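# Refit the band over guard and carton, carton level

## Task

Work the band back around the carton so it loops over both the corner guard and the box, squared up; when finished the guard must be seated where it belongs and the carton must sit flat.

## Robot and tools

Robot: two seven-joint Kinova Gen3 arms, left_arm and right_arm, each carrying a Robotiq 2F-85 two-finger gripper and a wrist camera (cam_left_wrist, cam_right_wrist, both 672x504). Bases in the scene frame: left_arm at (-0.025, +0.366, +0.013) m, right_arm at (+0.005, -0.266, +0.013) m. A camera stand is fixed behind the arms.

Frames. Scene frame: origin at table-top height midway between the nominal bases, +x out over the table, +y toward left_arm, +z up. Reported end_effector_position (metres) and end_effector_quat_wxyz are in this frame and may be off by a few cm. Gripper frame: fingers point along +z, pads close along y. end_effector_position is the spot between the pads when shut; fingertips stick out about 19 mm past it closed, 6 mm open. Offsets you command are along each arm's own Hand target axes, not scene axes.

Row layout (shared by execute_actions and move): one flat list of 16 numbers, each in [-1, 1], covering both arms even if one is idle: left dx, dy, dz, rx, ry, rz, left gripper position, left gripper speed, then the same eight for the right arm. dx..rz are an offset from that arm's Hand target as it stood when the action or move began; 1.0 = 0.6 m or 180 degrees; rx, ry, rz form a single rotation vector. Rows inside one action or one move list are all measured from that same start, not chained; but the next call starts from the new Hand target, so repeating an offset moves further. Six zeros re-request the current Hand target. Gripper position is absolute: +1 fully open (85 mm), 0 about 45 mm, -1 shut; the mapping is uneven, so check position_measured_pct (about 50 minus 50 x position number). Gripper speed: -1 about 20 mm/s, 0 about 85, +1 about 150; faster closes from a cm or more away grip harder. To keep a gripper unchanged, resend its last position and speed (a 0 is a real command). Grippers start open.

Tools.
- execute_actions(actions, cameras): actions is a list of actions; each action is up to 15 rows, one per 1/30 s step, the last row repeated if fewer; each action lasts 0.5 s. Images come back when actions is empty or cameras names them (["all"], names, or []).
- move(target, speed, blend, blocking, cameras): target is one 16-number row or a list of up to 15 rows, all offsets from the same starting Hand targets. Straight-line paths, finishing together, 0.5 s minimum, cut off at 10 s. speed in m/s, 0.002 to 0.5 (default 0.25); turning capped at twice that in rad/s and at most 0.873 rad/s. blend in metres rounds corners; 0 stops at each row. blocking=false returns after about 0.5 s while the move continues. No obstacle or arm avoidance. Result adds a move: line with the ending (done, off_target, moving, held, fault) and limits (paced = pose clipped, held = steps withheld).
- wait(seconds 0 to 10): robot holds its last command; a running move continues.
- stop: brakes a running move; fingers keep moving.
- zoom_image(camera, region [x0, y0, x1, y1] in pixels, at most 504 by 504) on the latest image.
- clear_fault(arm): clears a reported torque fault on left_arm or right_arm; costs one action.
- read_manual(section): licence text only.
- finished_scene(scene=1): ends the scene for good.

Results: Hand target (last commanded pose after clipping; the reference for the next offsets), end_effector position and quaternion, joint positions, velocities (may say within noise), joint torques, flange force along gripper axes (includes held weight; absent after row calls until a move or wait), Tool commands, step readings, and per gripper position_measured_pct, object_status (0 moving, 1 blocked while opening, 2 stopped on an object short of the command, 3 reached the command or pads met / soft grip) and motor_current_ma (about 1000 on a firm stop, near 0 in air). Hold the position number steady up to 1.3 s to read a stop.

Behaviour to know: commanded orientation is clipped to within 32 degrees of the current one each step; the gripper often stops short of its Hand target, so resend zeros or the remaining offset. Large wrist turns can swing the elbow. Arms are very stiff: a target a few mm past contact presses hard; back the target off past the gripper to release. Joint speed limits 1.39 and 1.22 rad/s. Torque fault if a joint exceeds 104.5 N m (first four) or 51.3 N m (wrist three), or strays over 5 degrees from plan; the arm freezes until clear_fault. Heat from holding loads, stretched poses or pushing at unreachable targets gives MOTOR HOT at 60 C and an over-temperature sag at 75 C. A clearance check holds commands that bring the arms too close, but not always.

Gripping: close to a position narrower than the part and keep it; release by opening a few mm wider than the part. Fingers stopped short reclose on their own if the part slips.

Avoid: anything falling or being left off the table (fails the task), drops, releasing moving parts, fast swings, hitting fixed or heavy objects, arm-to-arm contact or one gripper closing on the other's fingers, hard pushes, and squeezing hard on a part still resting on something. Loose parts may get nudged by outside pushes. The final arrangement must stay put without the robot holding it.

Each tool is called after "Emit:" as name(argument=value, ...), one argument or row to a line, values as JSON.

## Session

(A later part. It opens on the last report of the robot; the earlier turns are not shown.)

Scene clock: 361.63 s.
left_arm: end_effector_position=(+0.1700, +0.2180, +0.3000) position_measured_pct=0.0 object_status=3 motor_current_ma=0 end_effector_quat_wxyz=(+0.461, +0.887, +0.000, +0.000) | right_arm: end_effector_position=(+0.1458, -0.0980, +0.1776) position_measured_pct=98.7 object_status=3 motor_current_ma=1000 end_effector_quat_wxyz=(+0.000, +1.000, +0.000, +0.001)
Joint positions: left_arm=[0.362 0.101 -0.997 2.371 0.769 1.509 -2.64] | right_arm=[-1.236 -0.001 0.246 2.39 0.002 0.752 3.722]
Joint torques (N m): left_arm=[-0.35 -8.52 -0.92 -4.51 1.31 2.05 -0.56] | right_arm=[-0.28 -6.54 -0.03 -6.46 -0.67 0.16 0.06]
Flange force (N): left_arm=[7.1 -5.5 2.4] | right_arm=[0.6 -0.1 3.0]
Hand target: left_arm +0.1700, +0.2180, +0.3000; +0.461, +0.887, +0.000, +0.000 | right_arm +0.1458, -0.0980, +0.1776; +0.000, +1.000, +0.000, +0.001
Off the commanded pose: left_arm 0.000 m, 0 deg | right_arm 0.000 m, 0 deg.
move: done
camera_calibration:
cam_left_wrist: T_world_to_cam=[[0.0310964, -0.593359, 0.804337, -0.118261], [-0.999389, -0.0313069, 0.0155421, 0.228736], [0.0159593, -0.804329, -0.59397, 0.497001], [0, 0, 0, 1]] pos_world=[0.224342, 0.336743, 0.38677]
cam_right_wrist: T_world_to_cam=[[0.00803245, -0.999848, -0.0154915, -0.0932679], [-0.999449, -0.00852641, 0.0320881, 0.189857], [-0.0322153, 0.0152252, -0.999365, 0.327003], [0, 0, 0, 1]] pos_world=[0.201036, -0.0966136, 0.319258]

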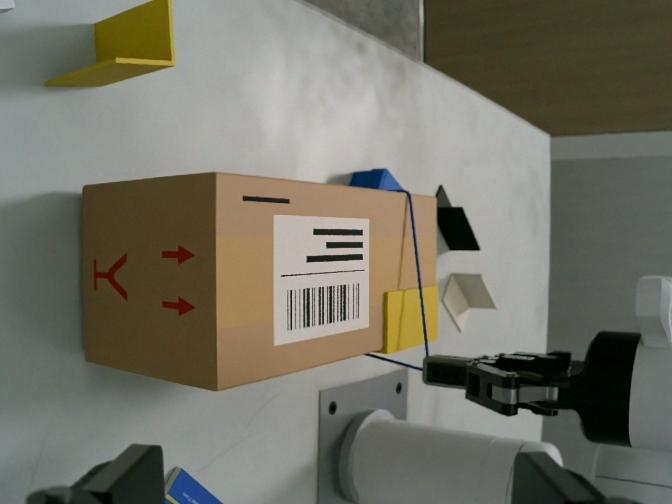

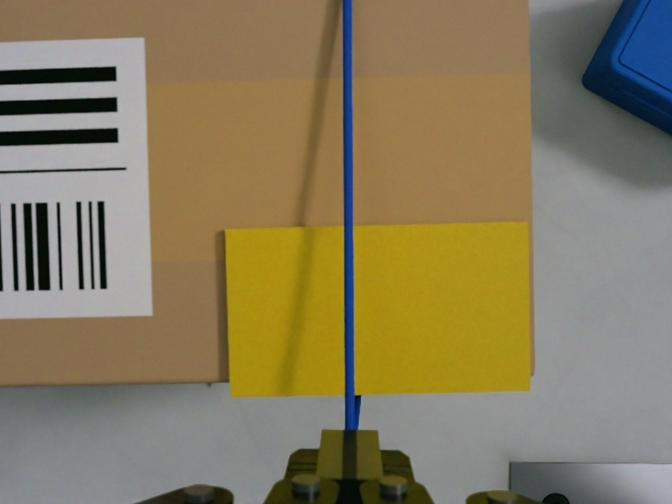

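Emit:
move(
  target=[
    [0,0,0,0,0,0,1,1,0,0.015,0,0,0,0,-1,-1],
    [0,0,0,0,0,0,1,1,0.022,0.015,0.003,0,0,0,-1,-1],
    [0,0,0,0,0,0,1,1,0.027,0.015,0.023,0,0,0,-1,-1],
  ],
  speed=0.04,
  blend=[0.002,0.003,0],
  cameras=["all"],
)

Scene clock: 364.53 s.
left_arm: end_effector_position=(+0.1700, +0.2180, +0.3000) position_measured_pct=0.0 object_status=3 motor_current_ma=0 end_effector_quat_wxyz=(+0.461, +0.887, +0.000, +0.000) | right_arm: end_effector_position=(+0.1620, -0.1070, +0.1638) position_measured_pct=98.7 object_status=3 motor_current_ma=1000 end_effector_quat_wxyz=(+0.000, +1.000, +0.000, +0.001)
Joint positions: left_arm=[0.362 0.101 -0.997 2.371 0.769 1.509 -2.64] | right_arm=[-1.187 0.047 0.294 2.409 -0.02 0.687 3.835]
Joint torques (N m): left_arm=[-0.32 -8.51 -0.93 -4.51 1.31 2.05 -0.58] | right_arm=[0.08 -6.43 0.33 -5.93 -0.29 -0.17 0.01]
Flange force (N): left_arm=[7.0 -5.4 2.4] | right_arm=[-0.9 -0.1 -0.1]
Hand target: left_arm +0.1700, +0.2180, +0.3000; +0.461, +0.887, +0.000, +0.000 | right_arm +0.1620, -0.1070, +0.1638; +0.000, +1.000, +0.000, +0.001
Off the commanded pose: left_arm 0.000 m, 0 deg | right_arm 0.000 m, 0 deg.
move: done
camera_calibration:
cam_left_wrist: T_world_to_cam=[[0.0310964, -0.593359, 0.804337, -0.118261], [-0.999389, -0.0313069, 0.0155421, 0.228736], [0.0159593, -0.804329, -0.59397, 0.497001], [0, 0, 0, 1]] pos_world=[0.224342, 0.336743, 0.38677]
cam_right_wrist: T_world_to_cam=[[0.00813301, -0.999847, -0.0154945, -0.102631], [-0.999445, -0.00862852, 0.0321859, 0.206373], [-0.0323146, 0.0152241, -0.999362, 0.313891], [0, 0, 0, 1]] pos_world=[0.217236, -0.105614, 0.305458]

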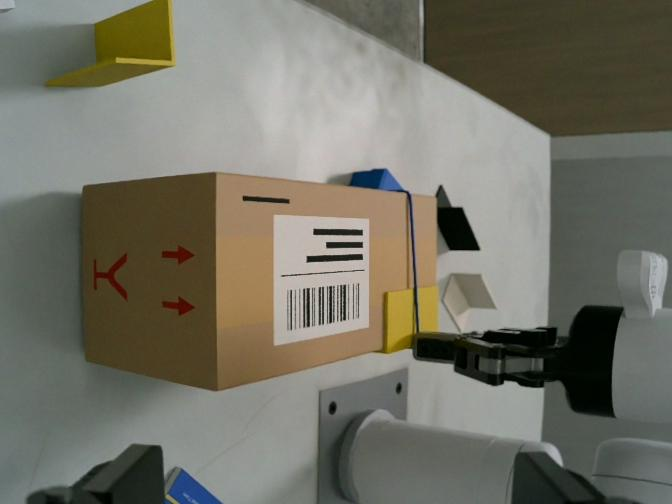

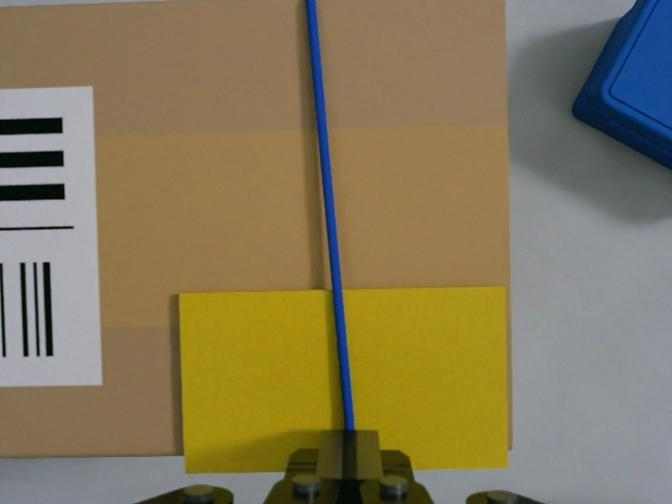

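Emit:
move(
  target=[
    [0,0,0,0,0,0,1,1,0,0,0,0,0,0,-0.8,-1],
    [0,0,0,0,0,0,1,1,0,0,0,0,0,0,-0.6,-1],
    [0,0,0,0,0,0,1,1,0,0,-0.06,0,0,0,-0.6,-1],
  ],
  speed=[0.04,0.04,0.1],
  cameras=["cam_right_wrist"],
)

Scene clock: 367.80 s.
left_arm: end_effector_position=(+0.1700, +0.2180, +0.3000) position_measured_pct=0.0 object_status=3 motor_current_ma=0 end_effector_quat_wxyz=(+0.461, +0.887, +0.000, +0.000) | right_arm: end_effector_position=(+0.1619, -0.1070, +0.1998) position_measured_pct=80.1 object_status=3 motor_current_ma=0 end_effector_quat_wxyz=(+0.000, +1.000, +0.000, +0.001)
Joint positions: left_arm=[0.362 0.101 -0.997 2.371 0.769 1.509 -2.64] | right_arm=[-1.2 -0.047 0.282 2.333 0.019 0.853 3.783]
Joint torques (N m): left_arm=[-0.28 -8.5 -0.94 -4.51 1.31 2.04 -0.56] | right_arm=[0.15 -5.93 0.26 -7.52 -0.17 -0.36 0.06]
Flange force (N): left_arm=[7.0 -5.6 2.3] | right_arm=[-1.8 -0.1 1.0]
Hand target: left_arm +0.1700, +0.2180, +0.3000; +0.461, +0.887, +0.000, +0.000 | right_arm +0.1619, -0.1070, +0.1998; +0.000, +1.000, +0.000, +0.001
Off the commanded pose: left_arm 0.000 m, 0 deg | right_arm 0.000 m, 0 deg.
move: done
camera_calibration:
cam_right_wrist: T_world_to_cam=[[0.00813301, -0.999847, -0.0154945, -0.102073], [-0.999445, -0.00862852, 0.0321859, 0.205114], [-0.0323146, 0.0152241, -0.999362, 0.349865], [0, 0, 0, 1]] pos_world=[0.217136, -0.105614, 0.341458]
Images, in order (width x height): cam_right_wrist 672x504.

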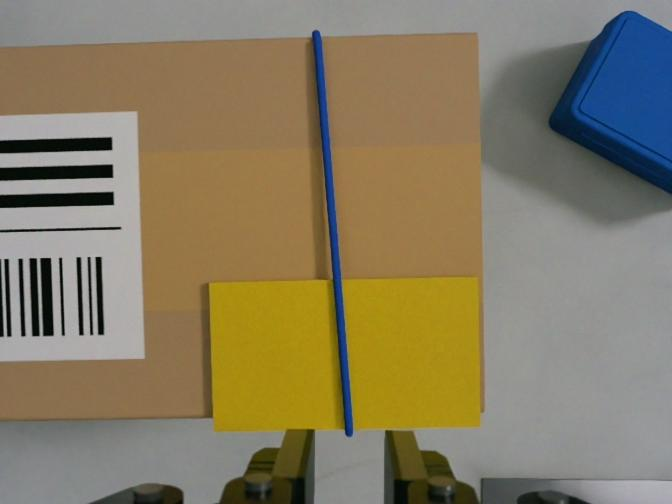

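Emit:
move(
  target=[0,0,0,0,0,0,1,1,0.1885,-0.015,0.03,0,0,0,-0.6,-1],
  speed=0.12,
  cameras=["cam_right_wrist"],
)

Scene clock: 371.60 s.
left_arm: end_effector_position=(+0.1700, +0.2180, +0.3000) position_measured_pct=0.0 object_status=3 motor_current_ma=0 end_effector_quat_wxyz=(+0.461, +0.887, +0.000, +0.000) | right_arm: end_effector_position=(+0.2751, -0.0980, +0.1819) position_measured_pct=80.1 object_status=3 motor_current_ma=0 end_effector_quat_wxyz=(+0.000, +1.000, +0.000, +0.001)
Joint positions: left_arm=[0.362 0.101 -0.997 2.371 0.769 1.509 -2.64] | right_arm=[-0.987 0.222 0.417 2.128 -0.122 0.813 4.218]
Joint torques (N m): left_arm=[-0.36 -8.5 -0.92 -4.5 1.34 2.06 -0.55] | right_arm=[0.13 -10.5 1.1 -7.23 -0.19 -0.37 0.12]
Flange force (N): left_arm=[7.0 -5.4 2.4] | right_arm=[-1.5 -0.3 0.9]
Hand target: left_arm +0.1700, +0.2180, +0.3000; +0.461, +0.887, +0.000, +0.000 | right_arm +0.2751, -0.0980, +0.1819; +0.000, +1.000, +0.000, +0.001
Off the commanded pose: left_arm 0.000 m, 0 deg | right_arm 0.000 m, 0 deg.
move: done
camera_calibration:
cam_right_wrist: T_world_to_cam=[[0.00803307, -0.999848, -0.0154923, -0.094339], [-0.999445, -0.00852858, 0.032188, 0.318813], [-0.0323153, 0.0152252, -0.999362, 0.335496], [0, 0, 0, 1]] pos_world=[0.330236, -0.0967136, 0.323558]
Images, in order (width x height): cam_right_wrist 672x504.

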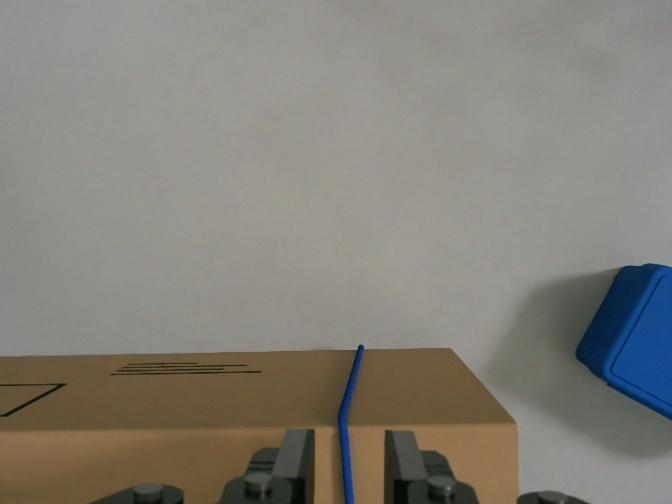

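Emit:
move(
  target=[
    [0,0,0,0,0,0,1,1,0.005,-0.003,0.027,0,0,0,-0.6,-1],
    [0,0,0,0,0,0,1,1,0.005,-0.003,0.0355,0,0,0,-0.6,-1],
  ],
  speed=[0.08,0.02],
  cameras=["cam_right_wrist"],
)

Scene clock: 378.17 s.
left_arm: end_effector_position=(+0.1700, +0.2180, +0.3000) position_measured_pct=0.0 object_status=3 motor_current_ma=0 end_effector_quat_wxyz=(+0.461, +0.887, +0.000, +0.000) | right_arm: end_effector_position=(+0.2781, -0.0962, +0.1606) position_measured_pct=80.1 object_status=3 motor_current_ma=0 end_effector_quat_wxyz=(+0.000, +1.000, +0.000, +0.001)
Joint positions: left_arm=[0.362 0.101 -0.997 2.371 0.769 1.509 -2.64] | right_arm=[-0.965 0.275 0.403 2.153 -0.158 0.74 4.255]
Joint torques (N m): left_arm=[-0.31 -8.49 -0.92 -4.5 1.31 2.03 -0.56] | right_arm=[0.16 -11.04 1.32 -6.66 -0.21 -0.3 0.06]
Flange force (N): left_arm=[7.0 -5.5 2.3] | right_arm=[-1.3 -0.2 0.9]
Hand target: left_arm +0.1700, +0.2180, +0.3000; +0.461, +0.887, +0.000, +0.000 | right_arm +0.2781, -0.0962, +0.1606; +0.000, +1.000, +0.000, +0.001
Off the commanded pose: left_arm 0.000 m, 0 deg | right_arm 0.000 m, 0 deg.
move: done
camera_calibration:
cam_right_wrist: T_world_to_cam=[[0.00803307, -0.999848, -0.0154923, -0.0928942], [-0.999445, -0.00852858, 0.032188, 0.322613], [-0.0323153, 0.0152252, -0.999362, 0.314282], [0, 0, 0, 1]] pos_world=[0.333336, -0.0949136, 0.302258]
Images, in order (width x height): cam_right_wrist 672x504.

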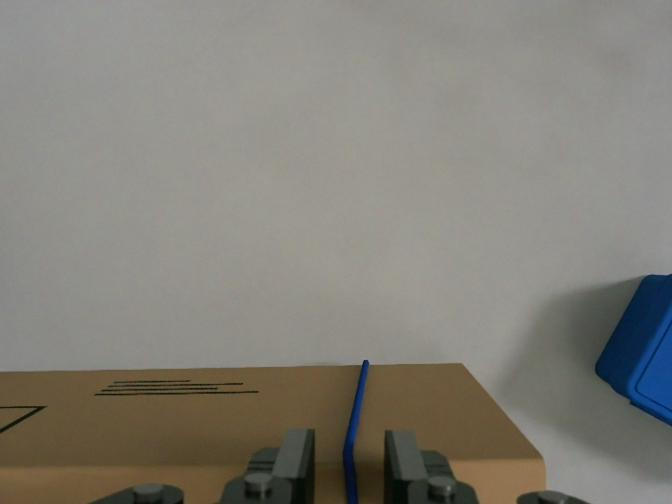

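Emit:
move(
  target=[
    [0,0,0,0,0,0,1,1,0,0,0.0003,0,0,0,-0.97,-1],
    [0,0,0,0,0,0,1,1,0,0,-0.005,0,0,0,-0.97,-1],
  ],
  speed=0.03,
)

Scene clock: 380.87 s.
left_arm: end_effector_position=(+0.1700, +0.2180, +0.3000) position_measured_pct=0.0 object_status=3 motor_current_ma=0 end_effector_quat_wxyz=(+0.461, +0.887, +0.000, +0.000) | right_arm: end_effector_position=(+0.2781, -0.0962, +0.1636) position_measured_pct=98.3 object_status=3 motor_current_ma=230 end_effector_quat_wxyz=(+0.000, +1.000, +0.000, +0.001)
Joint positions: left_arm=[0.362 0.101 -0.997 2.371 0.769 1.509 -2.64] | right_arm=[-0.968 0.268 0.406 2.148 -0.153 0.751 4.25]
Joint torques (N m): left_arm=[-0.32 -8.49 -0.93 -4.49 1.31 2.05 -0.57] | right_arm=[0.19 -11.98 1.42 -7.28 -0.17 -0.27 0.02]
Flange force (N): left_arm=[7.0 -5.4 2.3] | right_arm=[-0.8 -0.4 4.3]
Hand target: left_arm +0.1700, +0.2180, +0.3000; +0.461, +0.887, +0.000, +0.000 | right_arm +0.2781, -0.0962, +0.1636; +0.000, +1.000, +0.000, +0.001
Off the commanded pose: left_arm 0.000 m, 0 deg | right_arm 0.000 m, 0 deg.
move: done

Emit:
move(
  target=[
    [0,0,0,0,0,0,1,1,0,0,0,0,0,0,-1,-1],
    [0,0,0,0,0,0,1,1,0.015,0,-0.012,0,0,0,-1,-1],
    [0,0,0,0,0,0,1,1,0.015,0.0165,-0.012,0,0,0,-1,-1],
    [0,0,0,0,0,0,1,1,0.003,0.0165,-0.009,0,0,0,-1,-1],
    [0,0,0,0,0,0,1,1,0,0.0165,0.003,0,0,0,-1,-1],
  ],
  speed=0.04,
  blend=[0,0.002,0.002,0.003,0],
  cameras=["all"],
)

Scene clock: 387.30 s.
left_arm: end_effector_position=(+0.1700, +0.2180, +0.3000) position_measured_pct=0.0 object_status=3 motor_current_ma=0 end_effector_quat_wxyz=(+0.461, +0.887, +0.000, +0.000) | right_arm: end_effector_position=(+0.2781, -0.1061, +0.1618) position_measured_pct=98.7 object_status=3 motor_current_ma=1000 end_effector_quat_wxyz=(+0.000, +1.000, +0.000, +0.001)
Joint positions: left_arm=[0.362 0.101 -0.997 2.371 0.769 1.509 -2.64] | right_arm=[-0.948 0.262 0.41 2.166 -0.153 0.739 4.276]
Joint torques (N m): left_arm=[-0.33 -8.5 -0.95 -4.5 1.33 2.03 -0.56] | right_arm=[0.22 -10.87 1.38 -6.84 -0.15 -0.44 0.03]
Flange force (N): left_arm=[7.1 -5.5 2.3] | right_arm=[-1.4 -0.3 1.1]
Hand target: left_arm +0.1700, +0.2180, +0.3000; +0.461, +0.887, +0.000, +0.000 | right_arm +0.2781, -0.1061, +0.1618; +0.000, +1.000, +0.000, +0.001
Off the commanded pose: left_arm 0.000 m, 0 deg | right_arm 0.000 m, 0 deg.
move: done
camera_calibration:
cam_left_wrist: T_world_to_cam=[[0.0310964, -0.593359, 0.804337, -0.118261], [-0.999389, -0.0313069, 0.0155421, 0.228736], [0.0159593, -0.804329, -0.59397, 0.497001], [0, 0, 0, 1]] pos_world=[0.224342, 0.336743, 0.38677]
cam_right_wrist: T_world_to_cam=[[0.00813017, -0.999845, -0.0155936, -0.102675], [-0.999448, -0.00862734, 0.0320851, 0.322512], [-0.0322147, 0.0153242, -0.999363, 0.315608], [0, 0, 0, 1]] pos_world=[0.333336, -0.104713, 0.303458]

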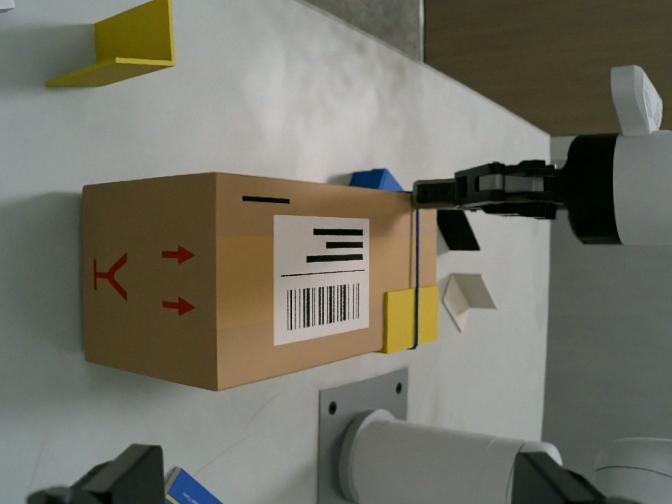

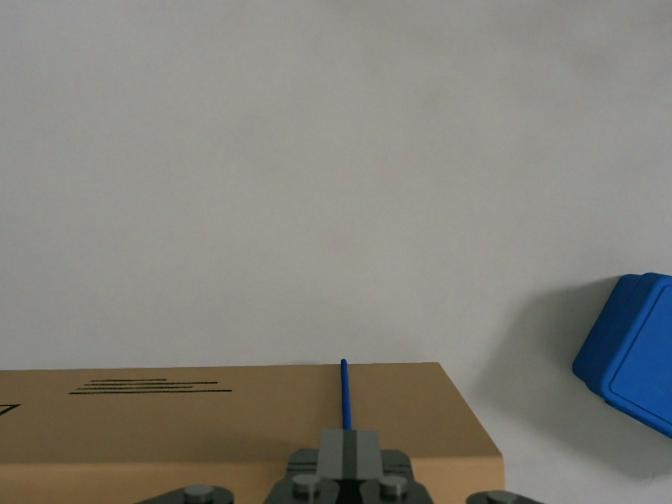

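Emit:
move(
  target=[
    [0,0,0,0,0,0,1,1,0,0,0.0008,0,0,0,-0.8,-1],
    [0,0,0,0,0,0,1,1,0,0,0.0008,0,0,0,-0.6,-1],
    [0,0,0,0,0,0,1,1,0,0,-0.06,0,0,0,-0.6,-1],
    [0,0,0,0,0,0,1,1,-0.1,0,-0.27,0,0,0,-0.6,-1],
  ],
  speed=[0.04,0.04,0.1,0.25],
  cameras=["cam_right_wrist"],
)

Scene clock: 392.67 s.
left_arm: end_effector_position=(+0.1700, +0.2180, +0.3000) position_measured_pct=0.0 object_status=3 motor_current_ma=0 end_effector_quat_wxyz=(+0.461, +0.887, +0.000, +0.000) | right_arm: end_effector_position=(+0.2179, -0.1061, +0.3238) position_measured_pct=80.1 object_status=3 motor_current_ma=0 end_effector_quat_wxyz=(+0.000, +1.000, +0.000, +0.001)
Joint positions: left_arm=[0.362 0.101 -0.997 2.371 0.769 1.509 -2.64] | right_arm=[-1.115 -0.113 0.332 1.935 0.039 1.312 3.918]
Joint torques (N m): left_arm=[-0.35 -8.51 -0.91 -4.53 1.31 2.06 -0.56] | right_arm=[0.13 -6.24 -0.04 -9.48 -0.17 -0.33 0.03]
Flange force (N): left_arm=[7.0 -5.5 2.5] | right_arm=[-1.6 0.1 1.5]
Hand target: left_arm +0.1700, +0.2180, +0.3000; +0.461, +0.887, +0.000, +0.000 | right_arm +0.2179, -0.1061, +0.3238; +0.000, +1.000, +0.000, +0.001
Off the commanded pose: left_arm 0.000 m, 0 deg | right_arm 0.000 m, 0 deg.
move: done
camera_calibration:
cam_right_wrist: T_world_to_cam=[[0.00803307, -0.999848, -0.0154923, -0.0997823], [-0.999445, -0.00852858, 0.032188, 0.257112], [-0.0323153, 0.0152252, -0.999362, 0.475484], [0, 0, 0, 1]] pos_world=[0.273136, -0.104814, 0.465358]
Images, in order (width x height): cam_right_wrist 672x504.

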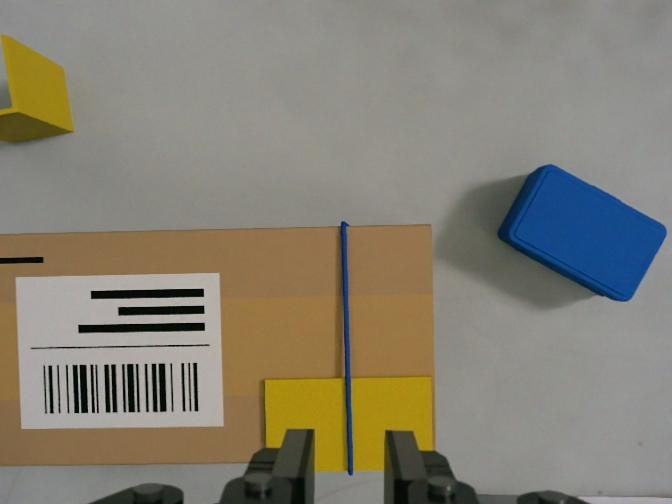

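Emit:
move(
  target=[-0.1833,0.1757,0.3397,0.301,0.1208,0.0629,1,1,0.3368,-0.0435,0.173,0,-0.25,0,-0.6,-1],
  cameras=["all"],
)

Scene clock: 398.43 s.
left_arm: end_effector_position=(+0.0600, -0.0094, +0.2693) position_measured_pct=0.0 object_status=3 motor_current_ma=0 end_effector_quat_wxyz=(+0.000, +0.979, +0.000, +0.204) | right_arm: end_effector_position=(+0.4201, -0.0800, +0.2202) position_measured_pct=80.1 object_status=3 motor_current_ma=0 end_effector_quat_wxyz=(+0.000, +0.924, +0.000, -0.382)
Joint positions: left_arm=[0.841 0.401 1.096 1.853 -0.766 1.345 0.607] | right_arm=[-0.452 1.035 0.377 0.826 -0.47 2.1 4.523]
Joint torques (N m): left_arm=[-0.28 -13.66 1.93 -7.23 -0.77 0.61 -0.53] | right_arm=[0.15 -24.42 2.04 -7.05 -0.54 1.72 0.03]
Flange force (N): left_arm=[-4.5 6.9 3.4] | right_arm=[-0.5 0.5 2.3]
Hand target: left_arm +0.0599, -0.0094, +0.2693; +0.000, +0.979, +0.000, +0.204 | right_arm +0.4201, -0.0800, +0.2202; +0.000, +0.924, +0.000, -0.382
Off the commanded pose: left_arm 0.000 m, 0 deg | right_arm 0.000 m, 0 deg.
joint sent to its limit (right arm) — joint 6 (wrist pitch), upper limit. The joint targets still meet the commanded pose.
move: done
camera_calibration:
cam_left_wrist: T_world_to_cam=[[0.037551, -0.999245, -0.0099638, -0.00994137], [-0.909004, -0.0300147, -0.415705, 0.222811], [0.415092, 0.0246673, -0.909445, 0.366391], [0, 0, 0, 1]] pos_world=[0.0508237, -0.0122841, 0.425738]
cam_right_wrist: T_world_to_cam=[[-0.00527693, -0.999845, -0.0167749, -0.0710317], [-0.683955, -0.00862901, 0.729474, 0.176719], [-0.729505, 0.0153227, -0.683803, 0.601553], [0, 0, 0, 1]] pos_world=[0.559329, -0.0787132, 0.281241]

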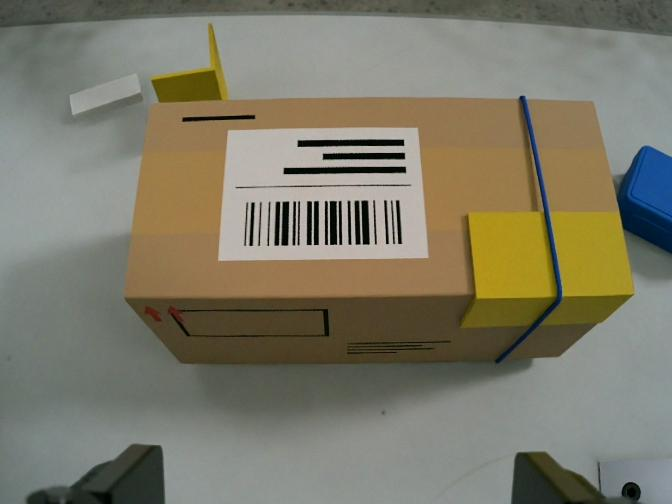

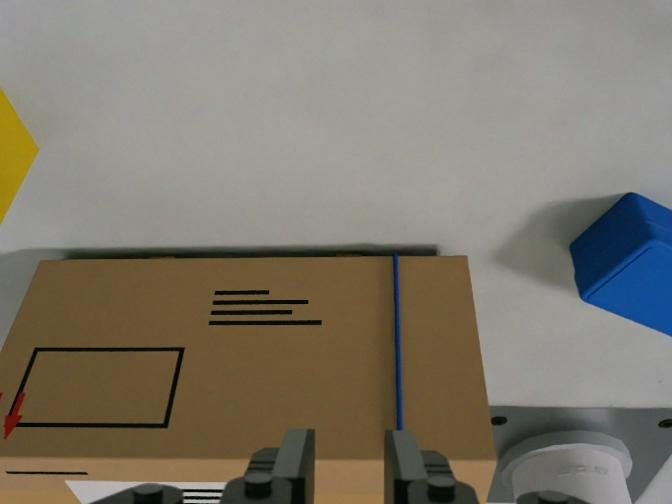

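Emit:
finished_scene(
)

The scene is finished: the task was done.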